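# Hang the ball-filled shallow basket on the stand's peg

## Task

Put the shallow basket's cord handle over the peg on the stand so the basket hangs there, with all of the balls still inside the basket at the end; a single ball outside means failure.

## Robot and tools

Robot: two arms, left_arm and right_arm. Calibrated base positions in the scene frame: left_arm (-0.026, +0.254, +0.041) m, quat_wxyz (+1.000, 0, 0, -0.001); right_arm (-0.010, -0.269, +0.002) m, quat_wxyz (+1.000, 0, 0, +0.025). A camera stand is fixed to the floor behind the arms. Objects may occasionally get a small shove from outside.

Scene frame: origin at table-top height, halfway between the nominal bases. +z is up, +x points out over the table, and left_arm sits on the +y side. Image left/right does not match arm names. Reported end_effector_position (m) and end_effector_quat_wxyz use this frame and may be off by a few cm, more at long reach. Offsets you send use the axes of each arm's own Hand target. The gripper's fingers point along its +z and spread along its y. The reported position is the point between the pads, about 1 cm short of the fingertips.

The row: every command row has 14 numbers, each in [-1, 1], always for both arms: left_arm dx, dy, dz, rx, ry, rz, opening, then right_arm's seven in that order. The six pose numbers are an offset, not a pose, measured from that arm's Hand target when the action (or move) begins. Every row in the action counts from that same start, not from the row before. A new action starts from the new Hand target, so sending one offset twice moves twice as far. Scale: 1.0 means 0.6 m for dx, dy, dz and 180 degrees for the rotation. rx, ry, rz form a single rotation vector. The opening is absolute: +1 is fully open (0.094 m), -1 is shut. Six zeros re-request the current Hand target. A 0 in the opening slot is a real command, so to keep a gripper as it is, send its present value again.

execute_actions(actions, cameras): actions is a list of up to 15 actions. Each action is a table of up to 15 rows, one row per 1/30 s step. A shorter table repeats its last row to fill 15 steps. Images come back only when actions is empty or cameras names them: ["all"], [] or a list of names. A wrong camera name invalidates the call.

move(target, speed, blend, opening_speed, grip_force, blocking, cameras): target is one 14-number row or a list of up to 15 rows. All rows are offsets from the same starting Hand targets. Paths are straight and all arms finish together, taking 0.5 s minimum and 10 s maximum. speed is the top path speed in m/s, 0.002 to 2.9 (default 0.25), one value or one per target; rotation is capped at twice that in rad/s. blend, in m, rounds corners of a list; the default 0 stops at each point. opening_speed (0.2 or more, per second on the -1..+1 scale) eases the fingers. grip_force sets a per-pad limit of 10 to 50 N, one value or one per arm. It persists, and lower values close slowly: about 4 s at 40, 8 s at 20 and 16 s at 10. blocking=false returns after about 0.5 s while the motion carries on. The result adds a "move:" line with the outcome (done, off_target, moving, held, fault) and any limits (limits=paced means a clipped pose; limits=held means steps were withheld). done means at rest within 10 mm and 2 degrees. It says nothing about contact. Moves do not avoid obstacles or the other arm. Faster motion lags and strays more, and contacts hit harder.

wait(seconds 0 to 10) lets time pass with the last commands held; it returns early if a move finishes. stop brakes a running move, which needs some distance. zoom_image(camera, region [x0, y0, x1, y1] in pixels, at most 504 by 504) enlarges part of the newest image from cam_high, cam_low, cam_left_wrist or cam_right_wrist, all 896x504. finished_scene(scene, an integer 1 to 3) ends the scene for good, so call it only once the basket hangs by itself with every ball in it.

Reading results: Hand target is the last commanded pose after clipping, and it is the base for the next offsets. Each step, commanded orientation is limited to 40 degrees from the measured one. Friction and load can leave the gripper a few cm from target, which does not prove a contact. If it stays short, send the remaining gap as a new offset. grip_measured uses the opening scale and reads up to about 2.5 mm wide when empty. On a hard part, squeeze force climbs about 1 N per 0.001 below the touch point, then jumps to the force limit near 20 N. Close slowly on anything fragile. Open well above grip_measured to release. grip_effort_nm is a smoothed gripper motor effort in N m (negative means closing) and carries an offset. Joint velocities reading "within noise" means the arm is still. Joint torques include gravity; items 1 to 3 wrap at ±28 N m. Joint ranges (rad): waist -2.618 to 3.054, shoulder 0 to 3.142, elbow 0 to 3.142 (straight at 2.901), wrist pitch ±1.571, wrist yaw ±1.571, wrist roll ±2.094.

Heat: holding loads, a stretched arm, or pushing at an unreachable pose warms motors, even during thinking. At 75 °C a MOTOR HOT line shows. At 90 °C the arm folds and goes idle. At 100 °C it drops.

Avoid: arm-to-arm contact or one gripper closing on the other's fingers; hitting fixtures or the table hard; pressing far past a contact; dropping the basket or balls, or letting go of moving parts; anything leaving the table; strain on the wrist camera cables; paths that pass near an arm's own base (go around it); and arm stops. A blocked arm keeps pressing until you command it back past the gripper.

Each tool is called after ">>>" as a command line: name --argument value for each argument, lists and objects as JSON in quotes; but a table of rows of numbers goes row by row, as --pt "numbers of a row", without its own name.

## Session

>>> execute_actions --actions '[]'

Scene clock: 0.00 s.
left_arm: end_effector_position=(+0.3701, +0.3043, +0.1569) grip_measured=+1.000 grip_effort_nm=n/a end_effector_quat_wxyz=(+0.602, -0.092, +0.792, +0.049) | right_arm: end_effector_position=(+0.3970, -0.2283, +0.1270) grip_measured=+1.000 grip_effort_nm=n/a end_effector_quat_wxyz=(+0.617, -0.042, +0.785, +0.022)
Joint positions: left_arm=[0.072 1.502 0.361 0.865 -0.122 -0.07 0.094] | right_arm=[0.055 1.529 0.387 0.903 0.016 -0.014 0.094]
Joint velocities: within noise
Joint torques (N m): no reading
Motor temperatures (°C): left_arm=[24 33 44 43 30 26 32] | right_arm=[27 33 39 37 27 25 27]
Heat: left arm: 44 °C; right arm: 39 °C.
Hand target: left_arm +0.3700, +0.3044, +0.1561; +0.599, -0.093, +0.794, +0.049 | right_arm +0.3965, -0.2284, +0.1250; +0.613, -0.042, +0.788, +0.022
Tool commands: left_gripper/opening=+1.0 right_gripper/opening=+1.0

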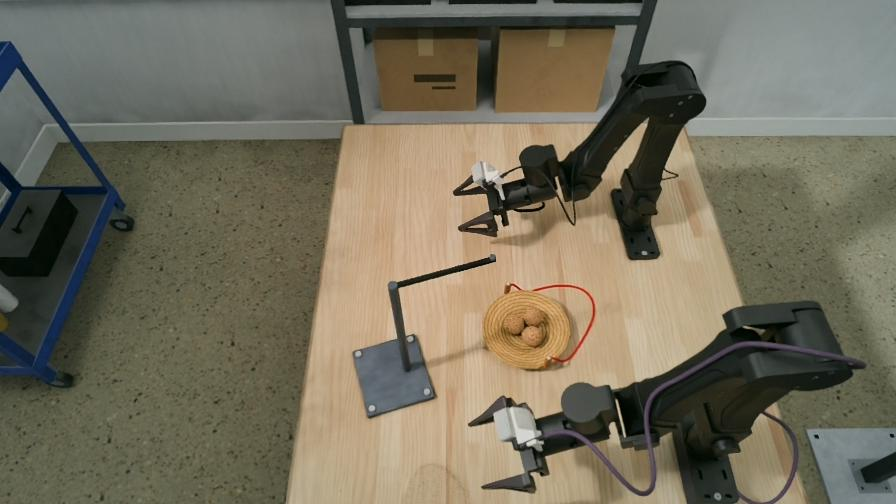

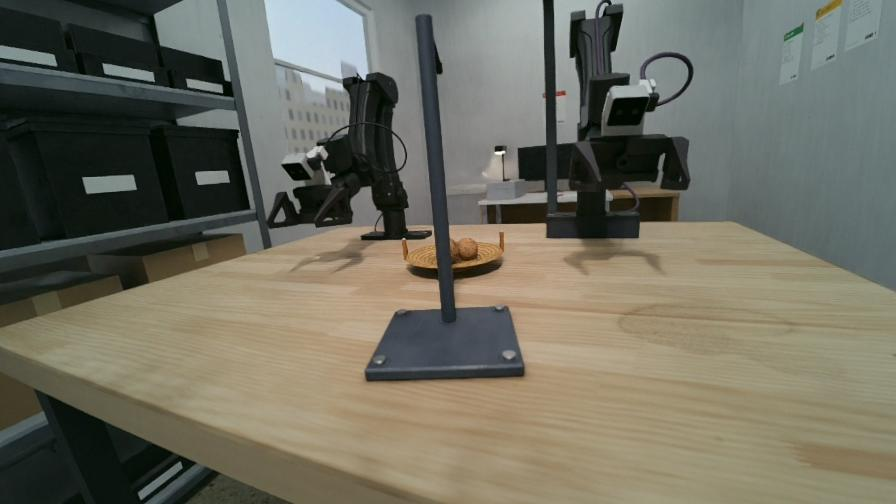

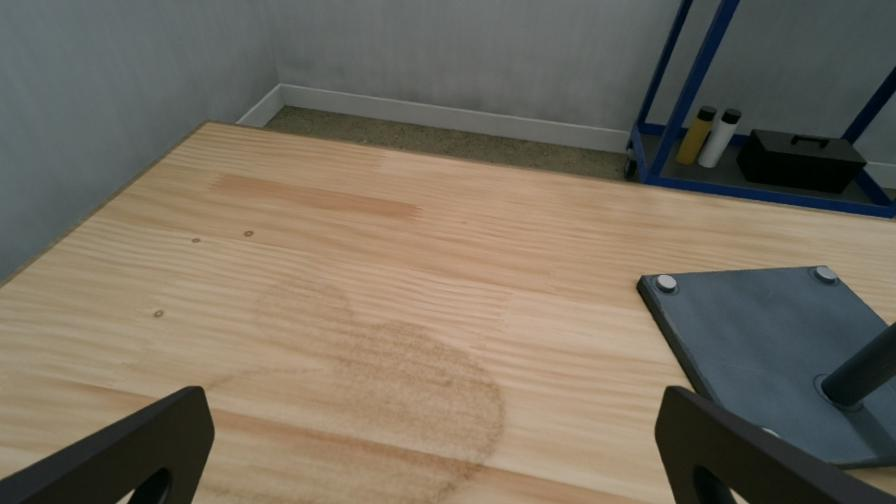

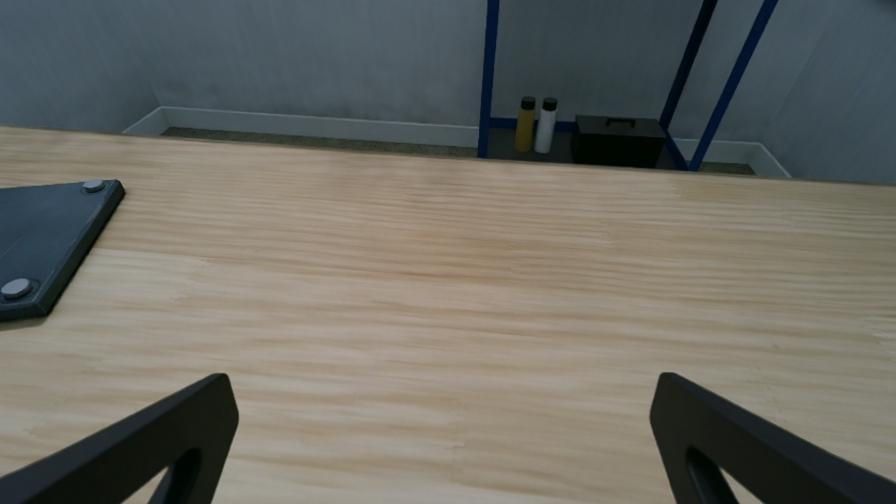

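>>> zoom_image --camera "cam_high" --region '[340, 230, 620, 430]'

>>> zoom_image --camera "cam_low" --region '[360, 0, 640, 390]'

Scaled by 1.800 from the camera's 896x504 image, which has a finer 1280x720 frame.

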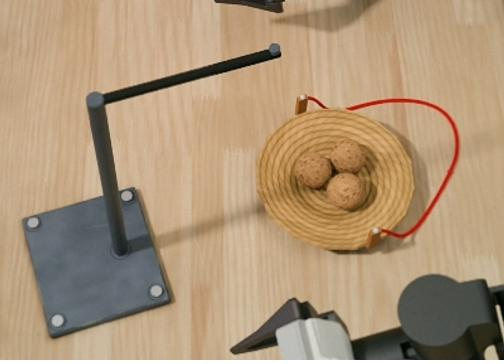

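Scaled by 1.292 from the camera's 896x504 image, which has a finer 1280x720 frame.

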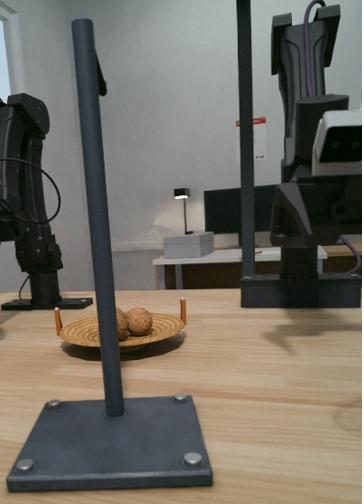

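>>> move --target '[0.0868,-0.4807,-0.5057,0.3292,0.2550,0.3203,1,0,0,0,0,0,0,1]' --cameras '["all"]'

Scene clock: 151.30 s.
left_arm: end_effector_position=(+0.1311, -0.0362, +0.1979) grip_measured=+1.000 grip_effort_nm=-0.02 end_effector_quat_wxyz=(+0.151, +0.545, +0.819, -0.096) | right_arm: end_effector_position=(+0.3970, -0.2283, +0.1270) grip_measured=+1.000 grip_effort_nm=0.02 end_effector_quat_wxyz=(+0.617, -0.042, +0.785, +0.022)
Joint positions: left_arm=[-1.058 1.456 1.259 -1.015 0.033 0.109 0.094] | right_arm=[0.055 1.529 0.387 0.903 0.016 -0.014 0.094]
Joint torques (N m): left_arm=[-0.28 -4.71 9.66 0.73 0.13 0.08] | right_arm=[0.08 -6.38 6.08 1.57 0.01 -0.02]
Heat: left arm: 46 °C; right arm: 38 °C.
Hand target: left_arm +0.1297, -0.0395, +0.1998; +0.144, +0.551, +0.816, -0.097 | right_arm +0.3965, -0.2284, +0.1250; +0.613, -0.042, +0.788, +0.022
Off the commanded pose: left_arm 0.004 m, 1 deg | right_arm 0.002 m, 1 deg.
move: done

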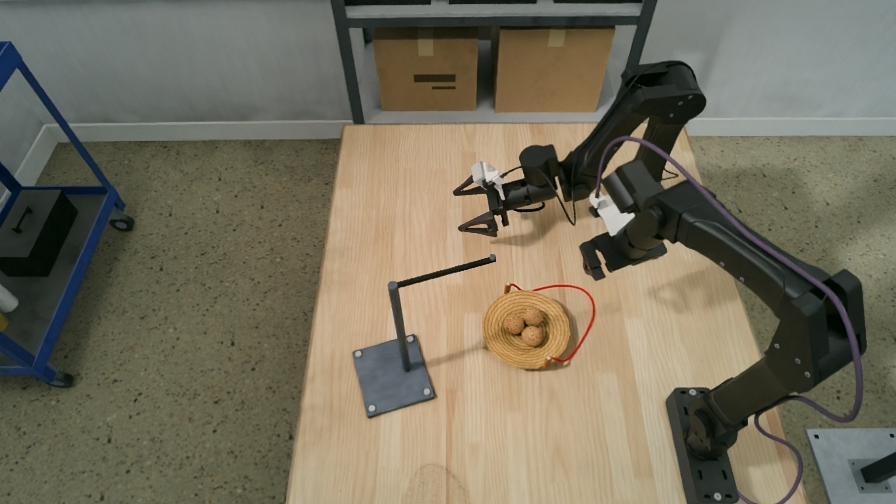

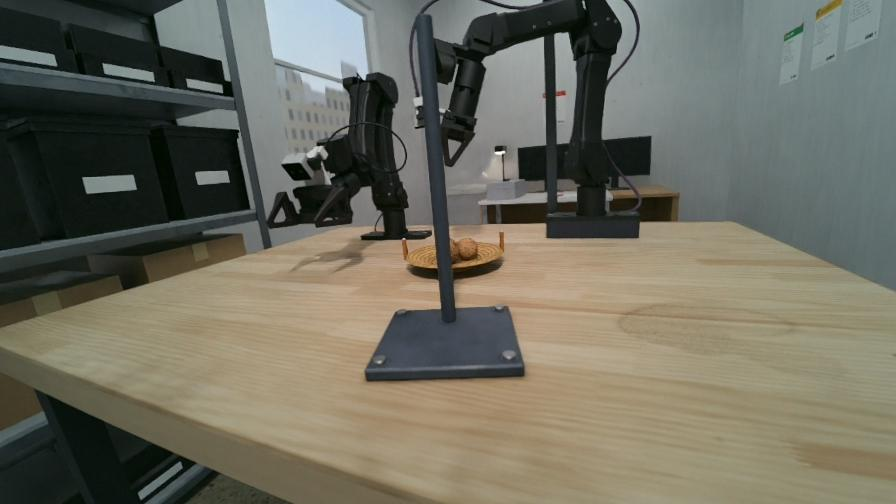

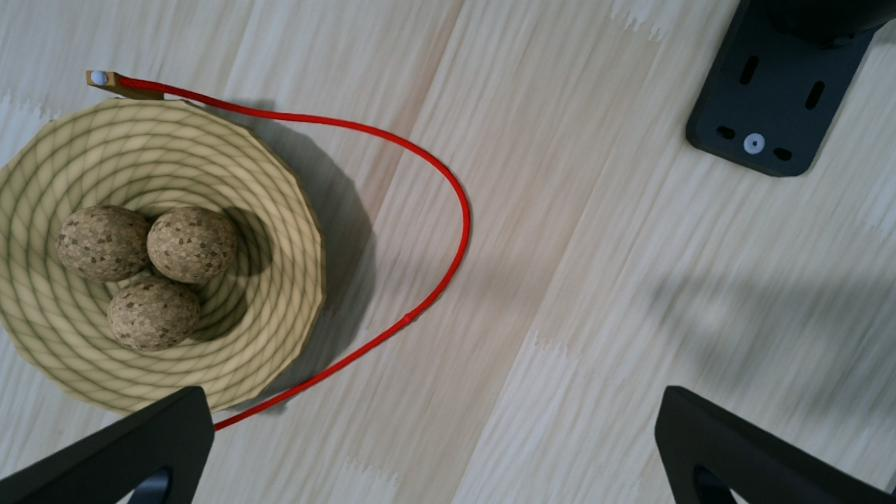

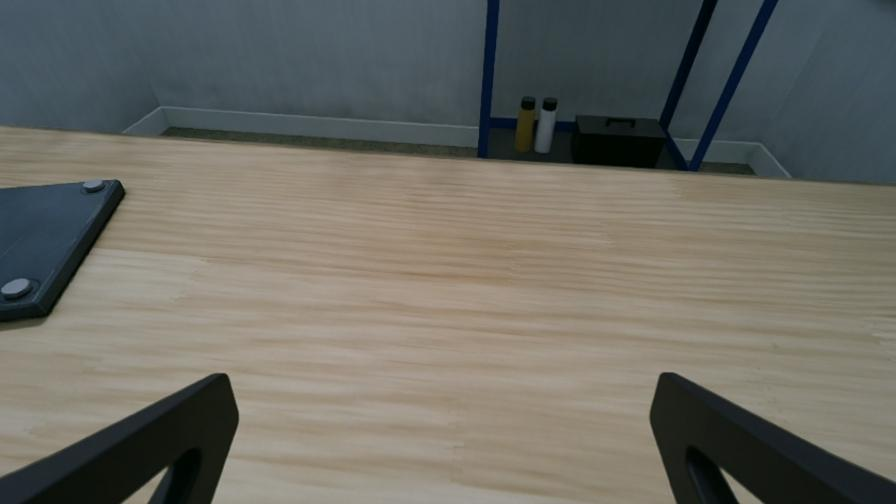

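>>> zoom_image --camera "cam_left_wrist" --region '[60, 40, 500, 480]'

Scaled by 1.145 from the camera's 896x504 image, which has a finer 1280x720 frame.

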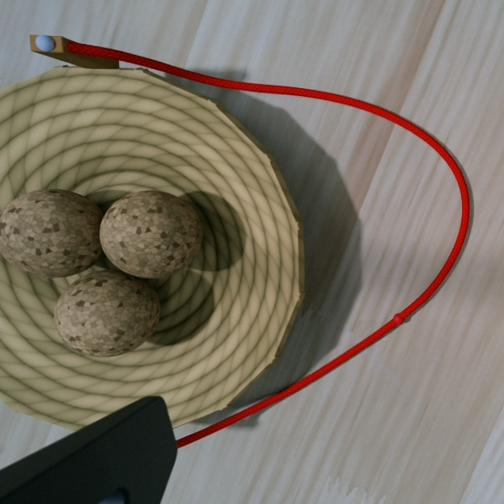

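>>> move --target '[-0.0277,-0.0132,0.2052,0,0,0,1,0,0,0,0,0,0,1]' --cameras '["cam_left_wrist","cam_high"]'

Scene clock: 195.57 s.
left_arm: end_effector_position=(+0.1446, -0.0953, +0.0980) grip_measured=+1.000 grip_effort_nm=-0.03 end_effector_quat_wxyz=(+0.147, +0.552, +0.814, -0.101) | right_arm: end_effector_position=(+0.3970, -0.2283, +0.1270) grip_measured=+1.000 grip_effort_nm=0.02 end_effector_quat_wxyz=(+0.617, -0.042, +0.785, +0.022)
Joint positions: left_arm=[-1.102 1.738 1.145 -0.621 0.033 0.082 0.094] | right_arm=[0.055 1.529 0.387 0.903 0.016 -0.014 0.094]
Joint torques (N m): left_arm=[-0.42 -7.51 6.2 1.15 -0.01 -0.08] | right_arm=[0.05 -6.38 6.05 1.56 0 -0.01]
Heat: left arm: 48 °C; right arm: 38 °C.
Hand target: left_arm +0.1439, -0.0960, +0.0897; +0.144, +0.551, +0.816, -0.097 | right_arm +0.3965, -0.2284, +0.1250; +0.613, -0.042, +0.788, +0.022
Off the commanded pose: left_arm 0.008 m, 1 deg | right_arm 0.002 m, 1 deg.
move: done
Images, in order (width x height): cam_high 896x504, cam_left_wrist 896x504.

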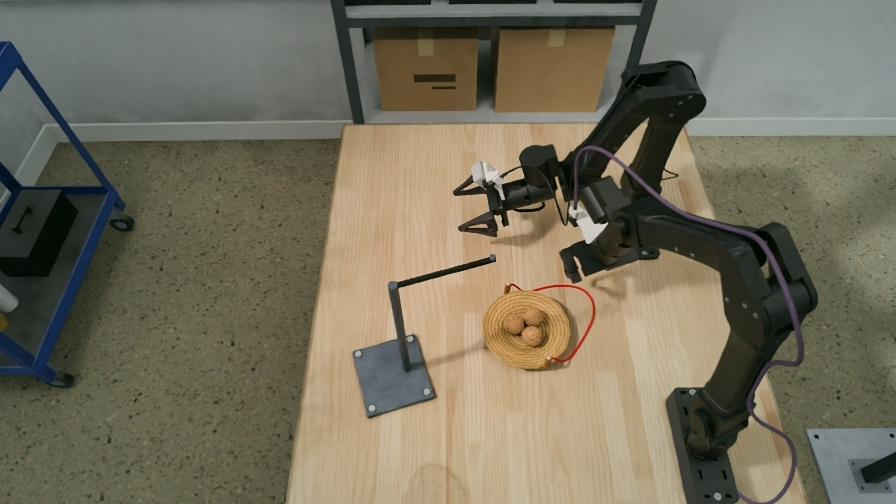

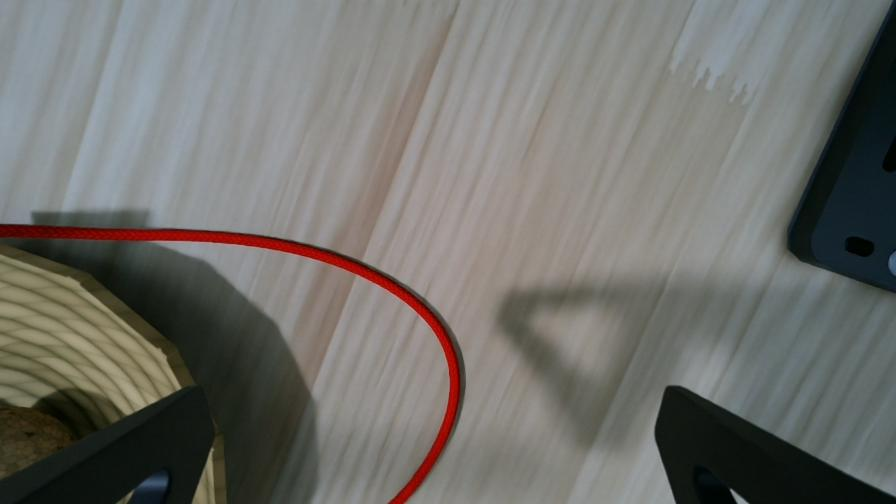

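>>> move --target '[0.0665,-0.0033,0.1155,0,0,0,1,0,0,0,0,0,0,1]' --speed 0.12 --cameras '["cam_left_wrist"]'

Scene clock: 207.67 s.
left_arm: end_effector_position=(+0.1396, -0.0862, +0.0213) grip_measured=+1.000 grip_effort_nm=-0.03 end_effector_quat_wxyz=(+0.150, +0.551, +0.814, -0.103) | right_arm: end_effector_position=(+0.3970, -0.2283, +0.1270) grip_measured=+1.000 grip_effort_nm=0.02 end_effector_quat_wxyz=(+0.617, -0.042, +0.785, +0.022)
Joint positions: left_arm=[-1.103 1.848 0.931 -0.291 0.032 0.079 0.094] | right_arm=[0.055 1.529 0.387 0.903 0.016 -0.014 0.094]
Joint torques (N m): left_arm=[-0.5 -7.24 4.92 1.21 -0.02 -0.08] | right_arm=[0.05 -6.38 6.04 1.55 0 0]
Heat: left arm: 47 °C; right arm: 38 °C.
Hand target: left_arm +0.1370, -0.0838, +0.0109; +0.144, +0.551, +0.816, -0.097 | right_arm +0.3965, -0.2284, +0.1250; +0.613, -0.042, +0.788, +0.022
Off the commanded pose: left_arm 0.011 m, 1 deg | right_arm 0.002 m, 1 deg.
move: off_target (left_arm)
Images, in order (width x height): cam_left_wrist 896x504.

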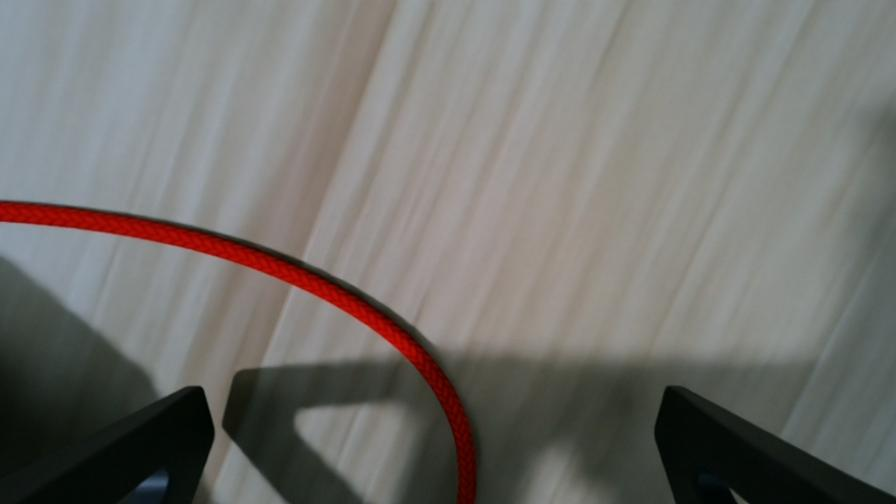

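>>> move --target '[0.0051,-0.002,0.0141,0,0,0,1,0,0,0,0,0,0,1]' --speed 0.06 --cameras '["cam_left_wrist"]'

Scene clock: 217.10 s.
left_arm: end_effector_position=(+0.1406, -0.0891, +0.0179) grip_measured=+1.000 grip_effort_nm=-0.03 end_effector_quat_wxyz=(+0.156, +0.550, +0.814, -0.104) | right_arm: end_effector_position=(+0.3970, -0.2283, +0.1270) grip_measured=+1.000 grip_effort_nm=0.02 end_effector_quat_wxyz=(+0.617, -0.042, +0.785, +0.022)
Joint positions: left_arm=[-1.107 1.859 0.924 -0.259 0.027 0.075 0.094] | right_arm=[0.055 1.529 0.387 0.903 0.016 -0.014 0.094]
Joint torques (N m): left_arm=[-0.54 -6.3 4.36 1.3 0.03 -0.06] | right_arm=[0.06 -6.37 6.04 1.56 0.01 -0.01]
Heat: left arm: 46 °C; right arm: 38 °C.
Hand target: left_arm +0.1359, -0.0843, +0.0019; +0.144, +0.551, +0.816, -0.097 | right_arm +0.3965, -0.2284, +0.1250; +0.613, -0.042, +0.788, +0.022
Off the commanded pose: left_arm 0.017 m, 2 deg | right_arm 0.002 m, 1 deg.
move: off_target (left_arm)
Images, in order (width x height): cam_left_wrist 896x504.

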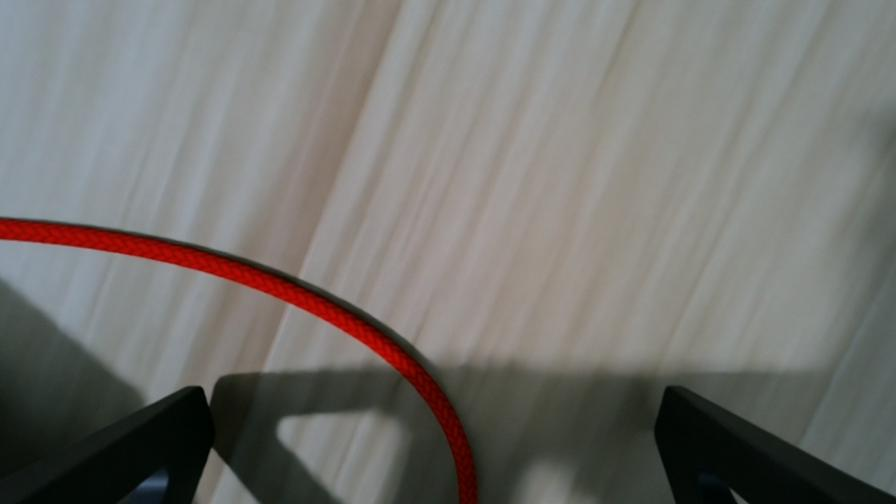

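>>> move --pt "-0.0152 0.0035 -0.0203 0 0 0 1 0 0 0 0 0 0 1" --pt "-0.0152 0.0035 -0.0203 0 0 0 -1 0 0 0 0 0 0 1" --speed 0.06 --grip_force '[30,50]' --cameras '["cam_left_wrist","cam_high"]'

Scene clock: 235.23 s.
left_arm: end_effector_position=(+0.1396, -0.0860, +0.0172) grip_measured=-0.829 grip_effort_nm=-0.15 end_effector_quat_wxyz=(+0.150, +0.551, +0.815, -0.099) | right_arm: end_effector_position=(+0.3970, -0.2283, +0.1270) grip_measured=+1.000 grip_effort_nm=0.02 end_effector_quat_wxyz=(+0.617, -0.042, +0.785, +0.022)
Joint positions: left_arm=[-1.107 1.859 0.928 -0.28 0.024 0.075 0.008] | right_arm=[0.055 1.529 0.387 0.903 0.016 -0.014 0.094]
Joint velocities: left_arm=[0.012 -0.012 -0.002 -0.007 0.022 0.022 -0.017] | right_arm=[within noise]
Joint torques (N m): left_arm=[-0.09 -8.29 7.5 0.75 0.07 -0.02] | right_arm=[0.05 -6.38 6.04 1.56 0 -0.01]
Motor temperatures (°C): left_arm=[24 32 45 38 28 26 29] | right_arm=[26 31 37 37 24 24 25]
Heat: left arm: 45 °C; right arm: 37 °C.
Hand target: left_arm +0.1395, -0.0877, +0.0165; +0.144, +0.551, +0.816, -0.097 | right_arm +0.3965, -0.2284, +0.1250; +0.613, -0.042, +0.788, +0.022
Off the commanded pose: left_arm 0.002 m, 1 deg | right_arm 0.002 m, 1 deg.
grip_force (N): 30, 50
move: moving (left_arm; no rest 5 s after target 2's new opening was sent)
Images, in order (width x height): cam_high 896x504, cam_left_wrist 896x504.

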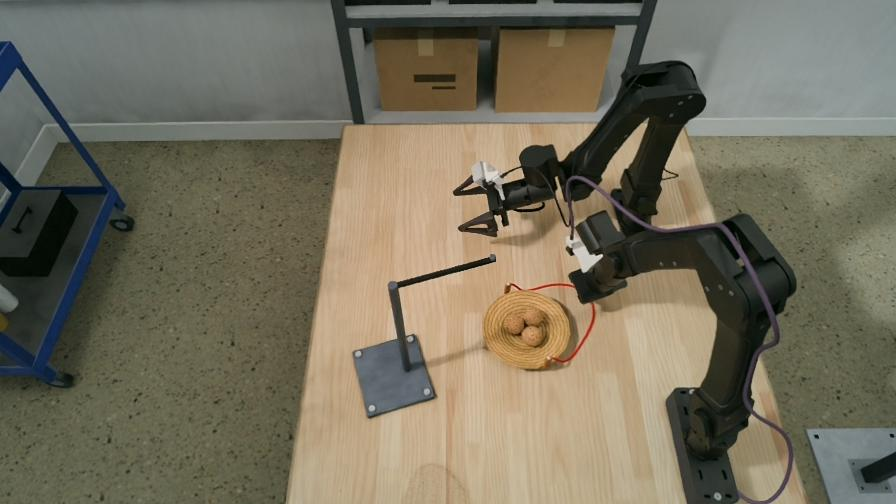

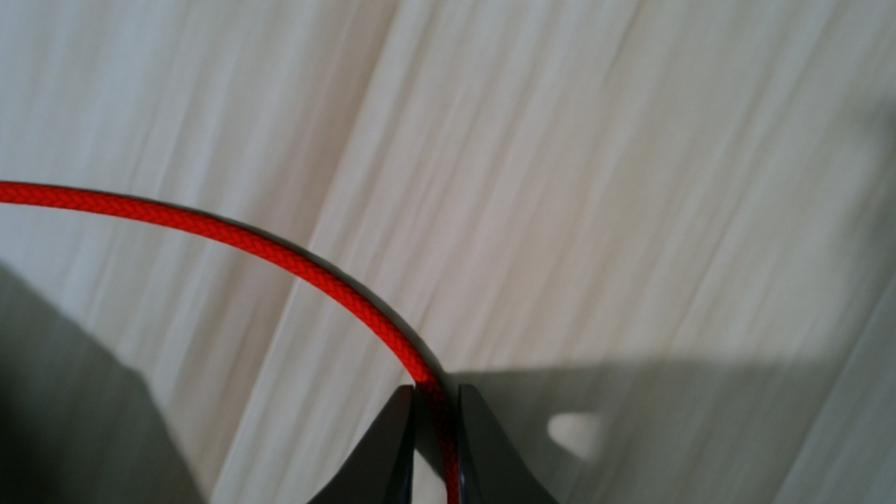

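>>> move --pt "-0.05 0.0929 -0.1592 0 0 0 -1 0 0 0 0 0 0 1" --pt "-0.0498 0.2811 -0.2392 0 0 0 -1 0 0 0 0 0 0 1" --speed 0.12 --blend '[0.03,0]' --cameras '["all"]'

Scene clock: 251.07 s.
left_arm: end_effector_position=(+0.2876, -0.0019, +0.1645) grip_measured=-0.959 grip_effort_nm=-0.68 end_effector_quat_wxyz=(+0.154, +0.546, +0.818, -0.091) | right_arm: end_effector_position=(+0.3970, -0.2283, +0.1270) grip_measured=+1.000 grip_effort_nm=0.02 end_effector_quat_wxyz=(+0.617, -0.042, +0.785, +0.022)
Joint positions: left_arm=[-0.607 1.778 1.467 -0.943 0.174 0.54 0.002] | right_arm=[0.055 1.529 0.387 0.903 0.016 -0.014 0.094]
Joint torques (N m): left_arm=[-0.01 -7.45 9.54 0.64 0.25 0.1] | right_arm=[0.03 -6.35 6.04 1.56 0.01 -0.02]
Heat: left arm: 46 °C; right arm: 37 °C.
Hand target: left_arm +0.2880, -0.0053, +0.1618; +0.144, +0.551, +0.816, -0.097 | right_arm +0.3965, -0.2284, +0.1250; +0.613, -0.042, +0.788, +0.022
Off the commanded pose: left_arm 0.004 m, 1 deg | right_arm 0.002 m, 1 deg.
grip_force (N): 30, 50
move: done

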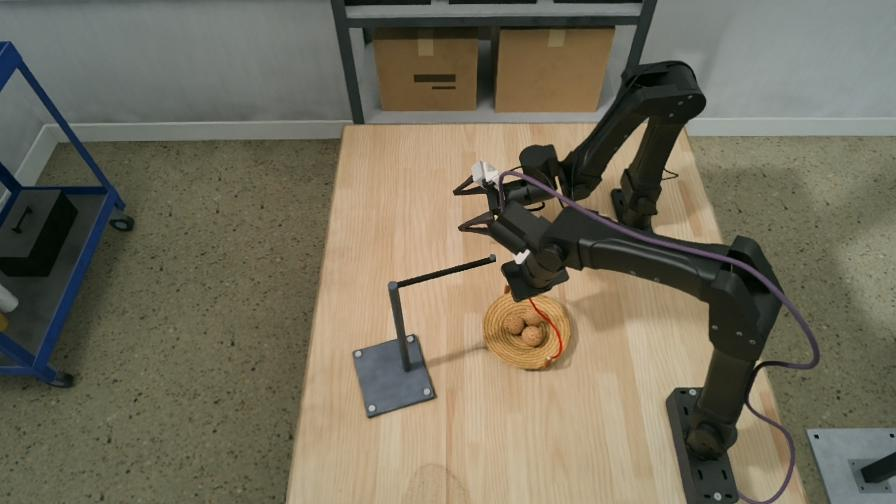

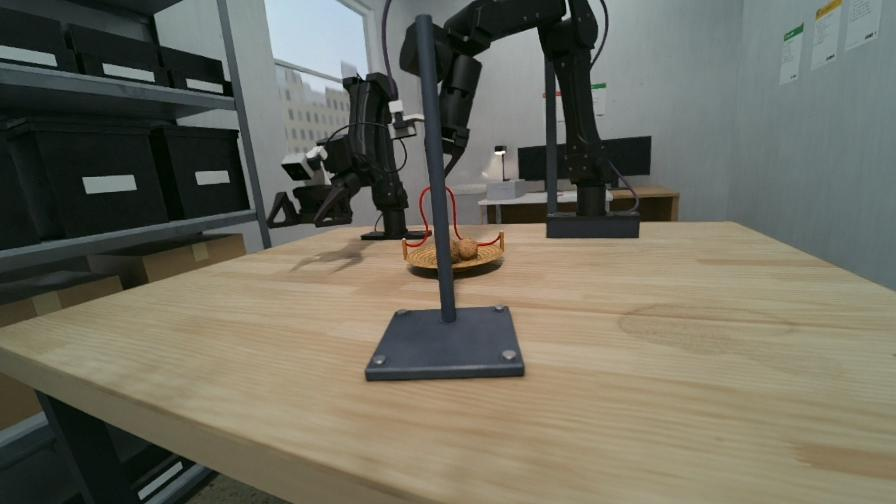

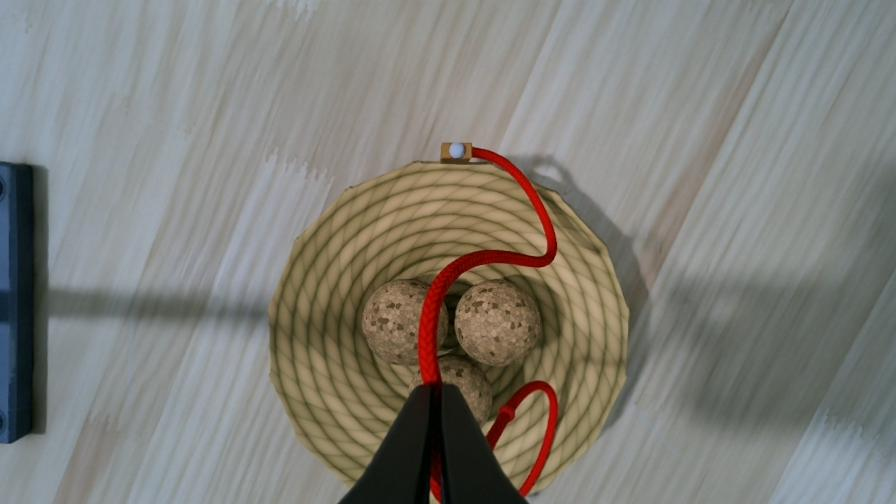

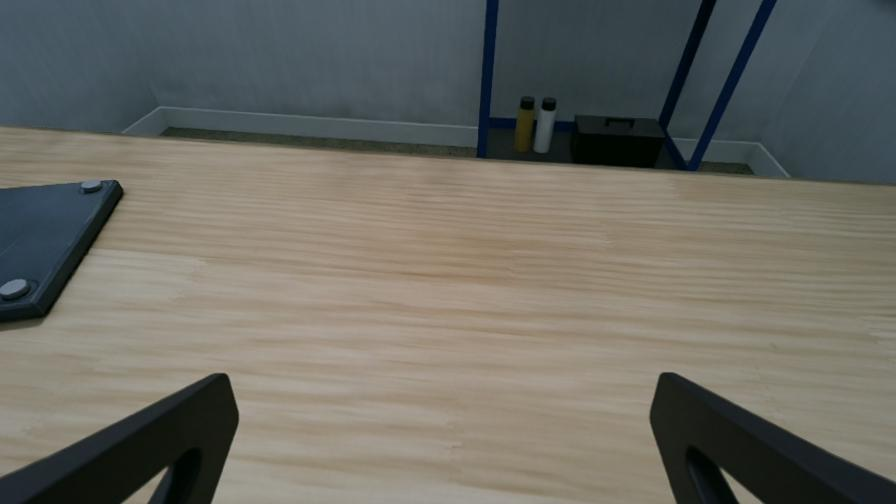

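>>> move --target '[-0.0285,0,-0.0783,0,0,0,-1,0,0,0,0,0,0,1]' --speed 0.05 --cameras '["all"]'

Scene clock: 259.07 s.
left_arm: end_effector_position=(+0.2882, -0.0025, +0.2150) grip_measured=-0.959 grip_effort_nm=-0.69 end_effector_quat_wxyz=(+0.155, +0.546, +0.818, -0.091) | right_arm: end_effector_position=(+0.3970, -0.2283, +0.1270) grip_measured=+1.000 grip_effort_nm=0.02 end_effector_quat_wxyz=(+0.617, -0.042, +0.785, +0.022)
Joint positions: left_arm=[-0.607 1.785 1.676 -1.142 0.175 0.54 0.002] | right_arm=[0.055 1.529 0.387 0.903 0.016 -0.014 0.094]
Joint torques (N m): left_arm=[0.01 -7.53 9.28 0.63 0.26 0.09] | right_arm=[0.05 -6.37 6.02 1.57 0 -0.01]
Heat: left arm: 46 °C; right arm: 37 °C.
Hand target: left_arm +0.2880, -0.0053, +0.2118; +0.144, +0.551, +0.816, -0.097 | right_arm +0.3965, -0.2284, +0.1250; +0.613, -0.042, +0.788, +0.022
Off the commanded pose: left_arm 0.004 m, 2 deg | right_arm 0.002 m, 1 deg.
grip_force (N): 30, 50
move: done

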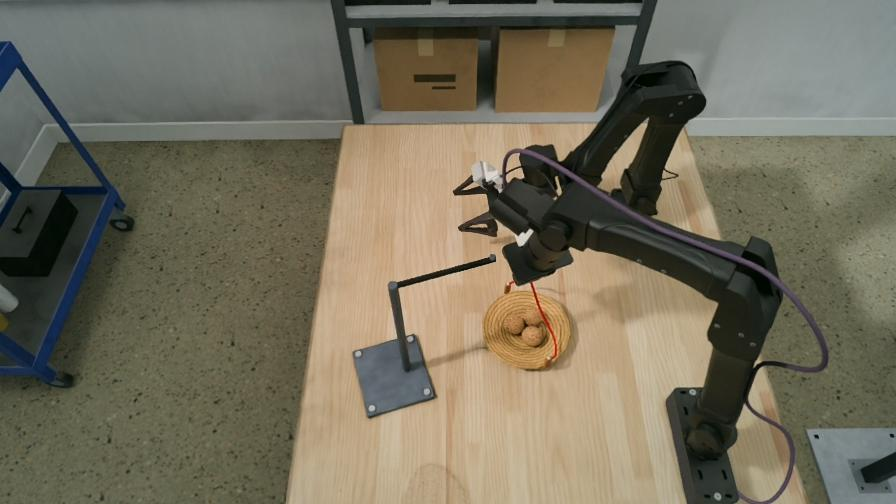

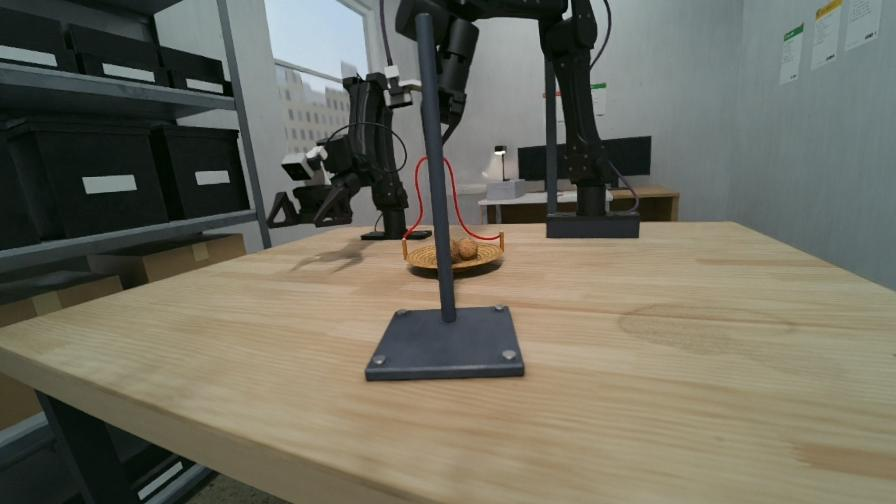

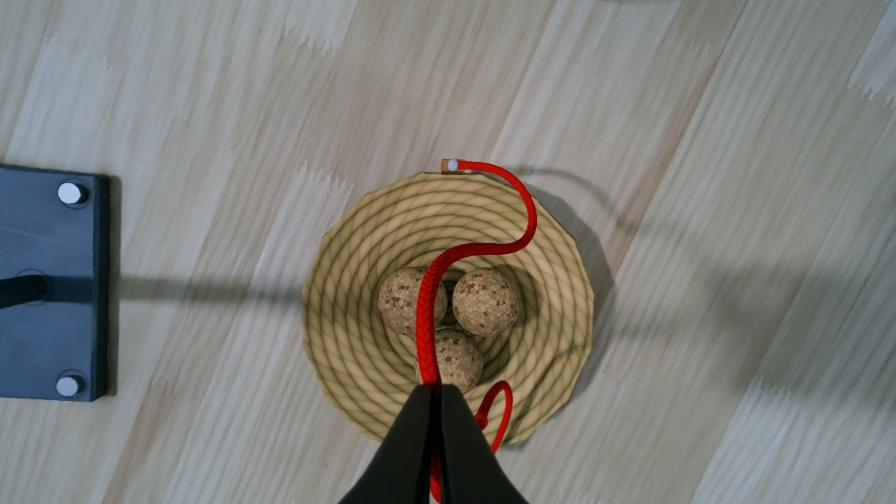

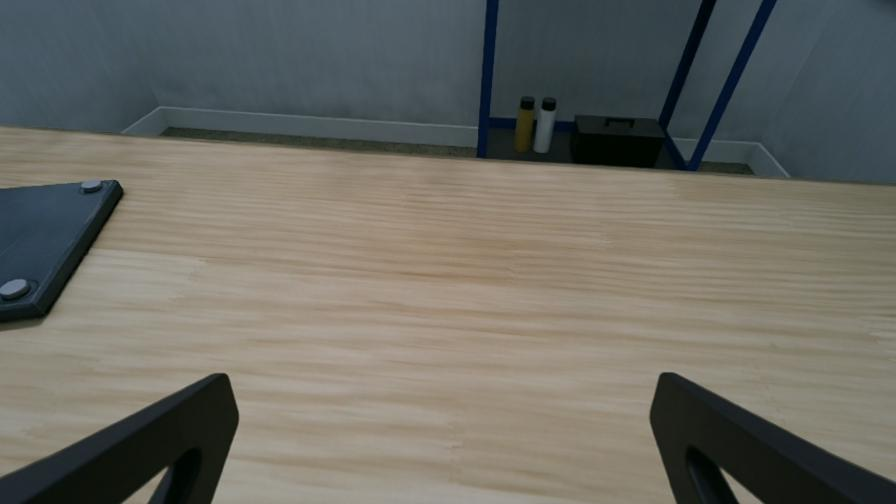

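>>> move --target '[-0.0171,0,-0.047,0,0,0,-1,0,0,0,0,0,0,1]' --speed 0.04 --cameras '["cam_low","cam_left_wrist"]'

>>> zoom_image --camera "cam_low" --region '[360, 70, 560, 290]'

Scene clock: 265.43 s.
left_arm: end_effector_position=(+0.2880, -0.0023, +0.2465) grip_measured=-0.959 grip_effort_nm=-0.69 end_effector_quat_wxyz=(+0.157, +0.546, +0.817, -0.092) | right_arm: end_effector_position=(+0.3970, -0.2283, +0.1270) grip_measured=+1.000 grip_effort_nm=0.02 end_effector_quat_wxyz=(+0.617, -0.042, +0.785, +0.022)
Joint positions: left_arm=[-0.607 1.805 1.827 -1.269 0.175 0.54 0.002] | right_arm=[0.055 1.529 0.387 0.903 0.016 -0.014 0.094]
Joint torques (N m): left_arm=[-0.01 -7.23 9.1 0.63 0.25 0.09] | right_arm=[0.05 -6.37 6.04 1.56 0.01 -0.01]
Heat: left arm: 46 °C; right arm: 37 °C.
Hand target: left_arm +0.2880, -0.0053, +0.2417; +0.144, +0.551, +0.816, -0.097 | right_arm +0.3965, -0.2284, +0.1250; +0.613, -0.042, +0.788, +0.022
Off the commanded pose: left_arm 0.006 m, 2 deg | right_arm 0.002 m, 1 deg.
grip_force (N): 30, 50
move: done
Images, in order (width x height): cam_low 896x504, cam_left_wrist 896x504.

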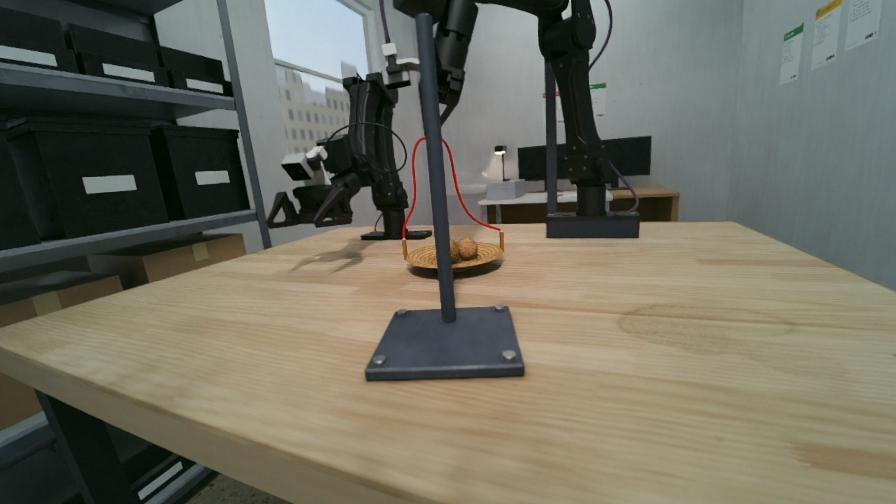

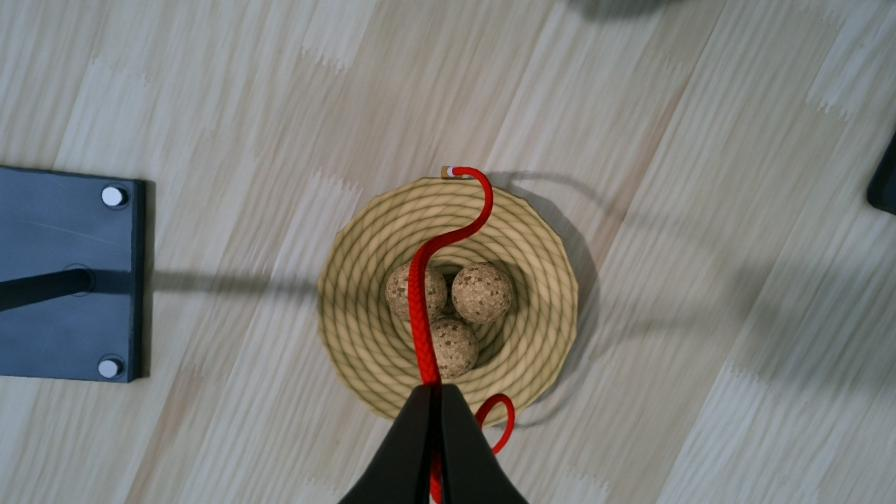

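Scaled by 2.291 from the camera's 896x504 image, which has a finer 1280x720 frame.

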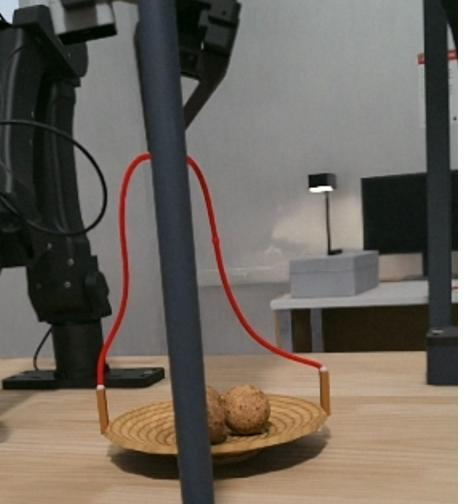

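>>> move --target '[-0.0171,0,-0.047,0,0,0,-1,0,0,0,0,0,0,1]' --speed 0.04 --cameras '["cam_low","cam_left_wrist"]'

>>> zoom_image --camera "cam_low" --region '[360, 70, 560, 290]'

Scene clock: 283.33 s.
left_arm: end_effector_position=(+0.2881, -0.0024, +0.2749) grip_measured=-0.961 grip_effort_nm=-0.68 end_effector_quat_wxyz=(+0.155, +0.546, +0.818, -0.091) | right_arm: end_effector_position=(+0.3970, -0.2283, +0.1270) grip_measured=+1.000 grip_effort_nm=0.02 end_effector_quat_wxyz=(+0.617, -0.042, +0.785, +0.022)
Joint positions: left_arm=[-0.607 1.853 2.009 -1.408 0.175 0.54 0.002] | right_arm=[0.055 1.529 0.387 0.903 0.016 -0.014 0.094]
Joint torques (N m): left_arm=[-0.01 -7.76 8.96 0.61 0.25 0.09] | right_arm=[0.08 -6.38 6.06 1.56 0.01 -0.02]
Heat: left arm: 46 °C; right arm: 37 °C.
Hand target: left_arm +0.2879, -0.0053, +0.2718; +0.144, +0.551, +0.816, -0.097 | right_arm +0.3965, -0.2284, +0.1250; +0.613, -0.042, +0.788, +0.022
Off the commanded pose: left_arm 0.004 m, 2 deg | right_arm 0.002 m, 1 deg.
grip_force (N): 30, 50
move: done
Images, in order (width x height): cam_low 896x504, cam_left_wrist 896x504.

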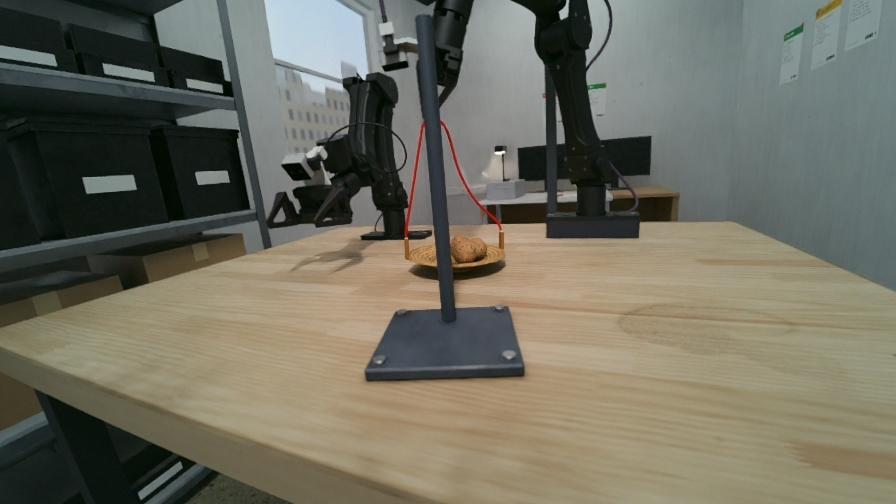

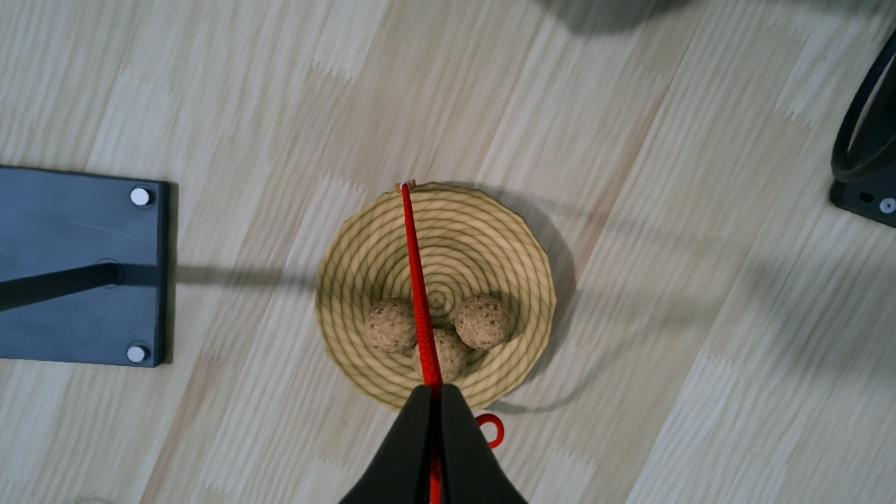

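Scaled by 2.291 from the camera's 896x504 image, which has a finer 1280x720 frame.

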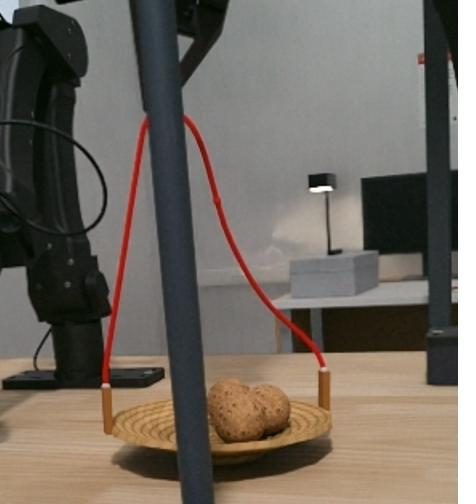

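>>> move --pt "0.057 0 0.1567 0 0 0 -1 0 0 0 0 0 0 1" --pt "0.0625 -0.1882 0.2528 0 0 0 -1 0 0 0 0 0 0 1" --pt "0.1118 -0.2812 0.4097 0 0 0 -1 0 0 0 0 0 0 1" --pt "0.1118 -0.2812 0.4097 0 0 0 0.9 0 0 0 0 0 0 1" --speed '[0.08,0.12,0.12,0.1]' --blend '[0.03,0.03,0,0]' --cameras '["cam_left_wrist","cam_high"]'

Scene clock: 309.20 s.
left_arm: end_effector_position=(+0.1417, -0.0907, +0.0286) grip_measured=+0.898 grip_effort_nm=0.10 end_effector_quat_wxyz=(+0.150, +0.551, +0.814, -0.104) | right_arm: end_effector_position=(+0.3970, -0.2283, +0.1270) grip_measured=+1.000 grip_effort_nm=0.02 end_effector_quat_wxyz=(+0.617, -0.042, +0.785, +0.022)
Joint positions: left_arm=[-1.103 1.844 0.961 -0.322 0.033 0.078 0.089] | right_arm=[0.055 1.529 0.387 0.903 0.016 -0.014 0.094]
Joint torques (N m): left_arm=[-0.38 -7.34 5 1.18 -0.02 -0.05] | right_arm=[0.03 -6.35 6.06 1.56 0 -0.02]
Heat: left arm: 48 °C; right arm: 37 °C.
Hand target: left_arm +0.1395, -0.0877, +0.0178; +0.144, +0.551, +0.816, -0.097 | right_arm +0.3965, -0.2284, +0.1250; +0.613, -0.042, +0.788, +0.022
Off the commanded pose: left_arm 0.012 m, 1 deg | right_arm 0.002 m, 1 deg.
grip_force (N): 30, 50
move: off_target (left_arm); target 4's new opening was sent with left_arm's hand 0.011 m and 1 deg from that target
Images, in order (width x height): cam_high 896x504, cam_left_wrist 896x504.

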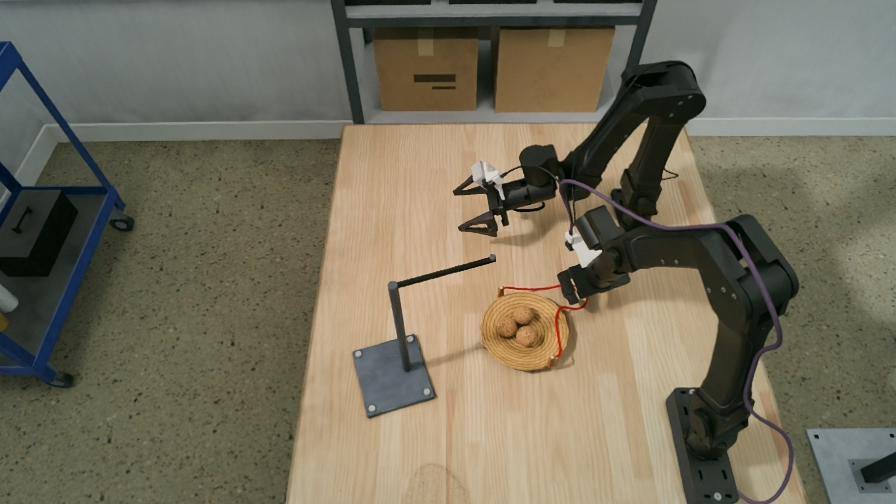

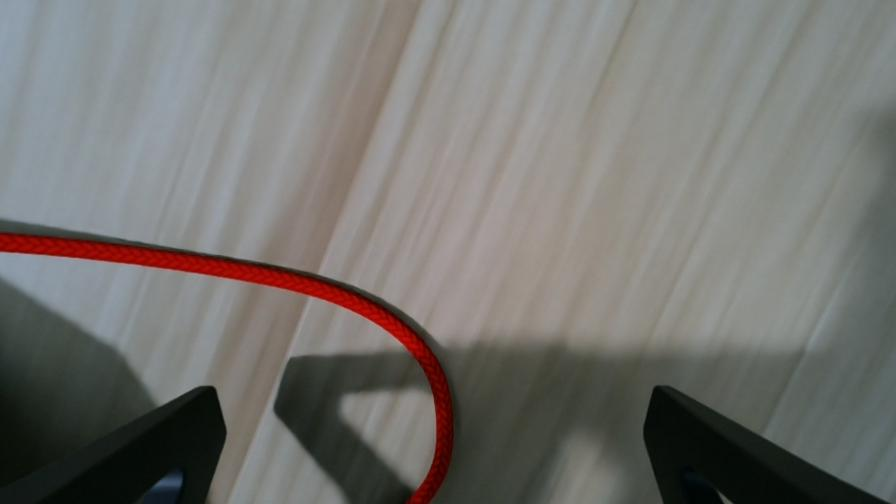

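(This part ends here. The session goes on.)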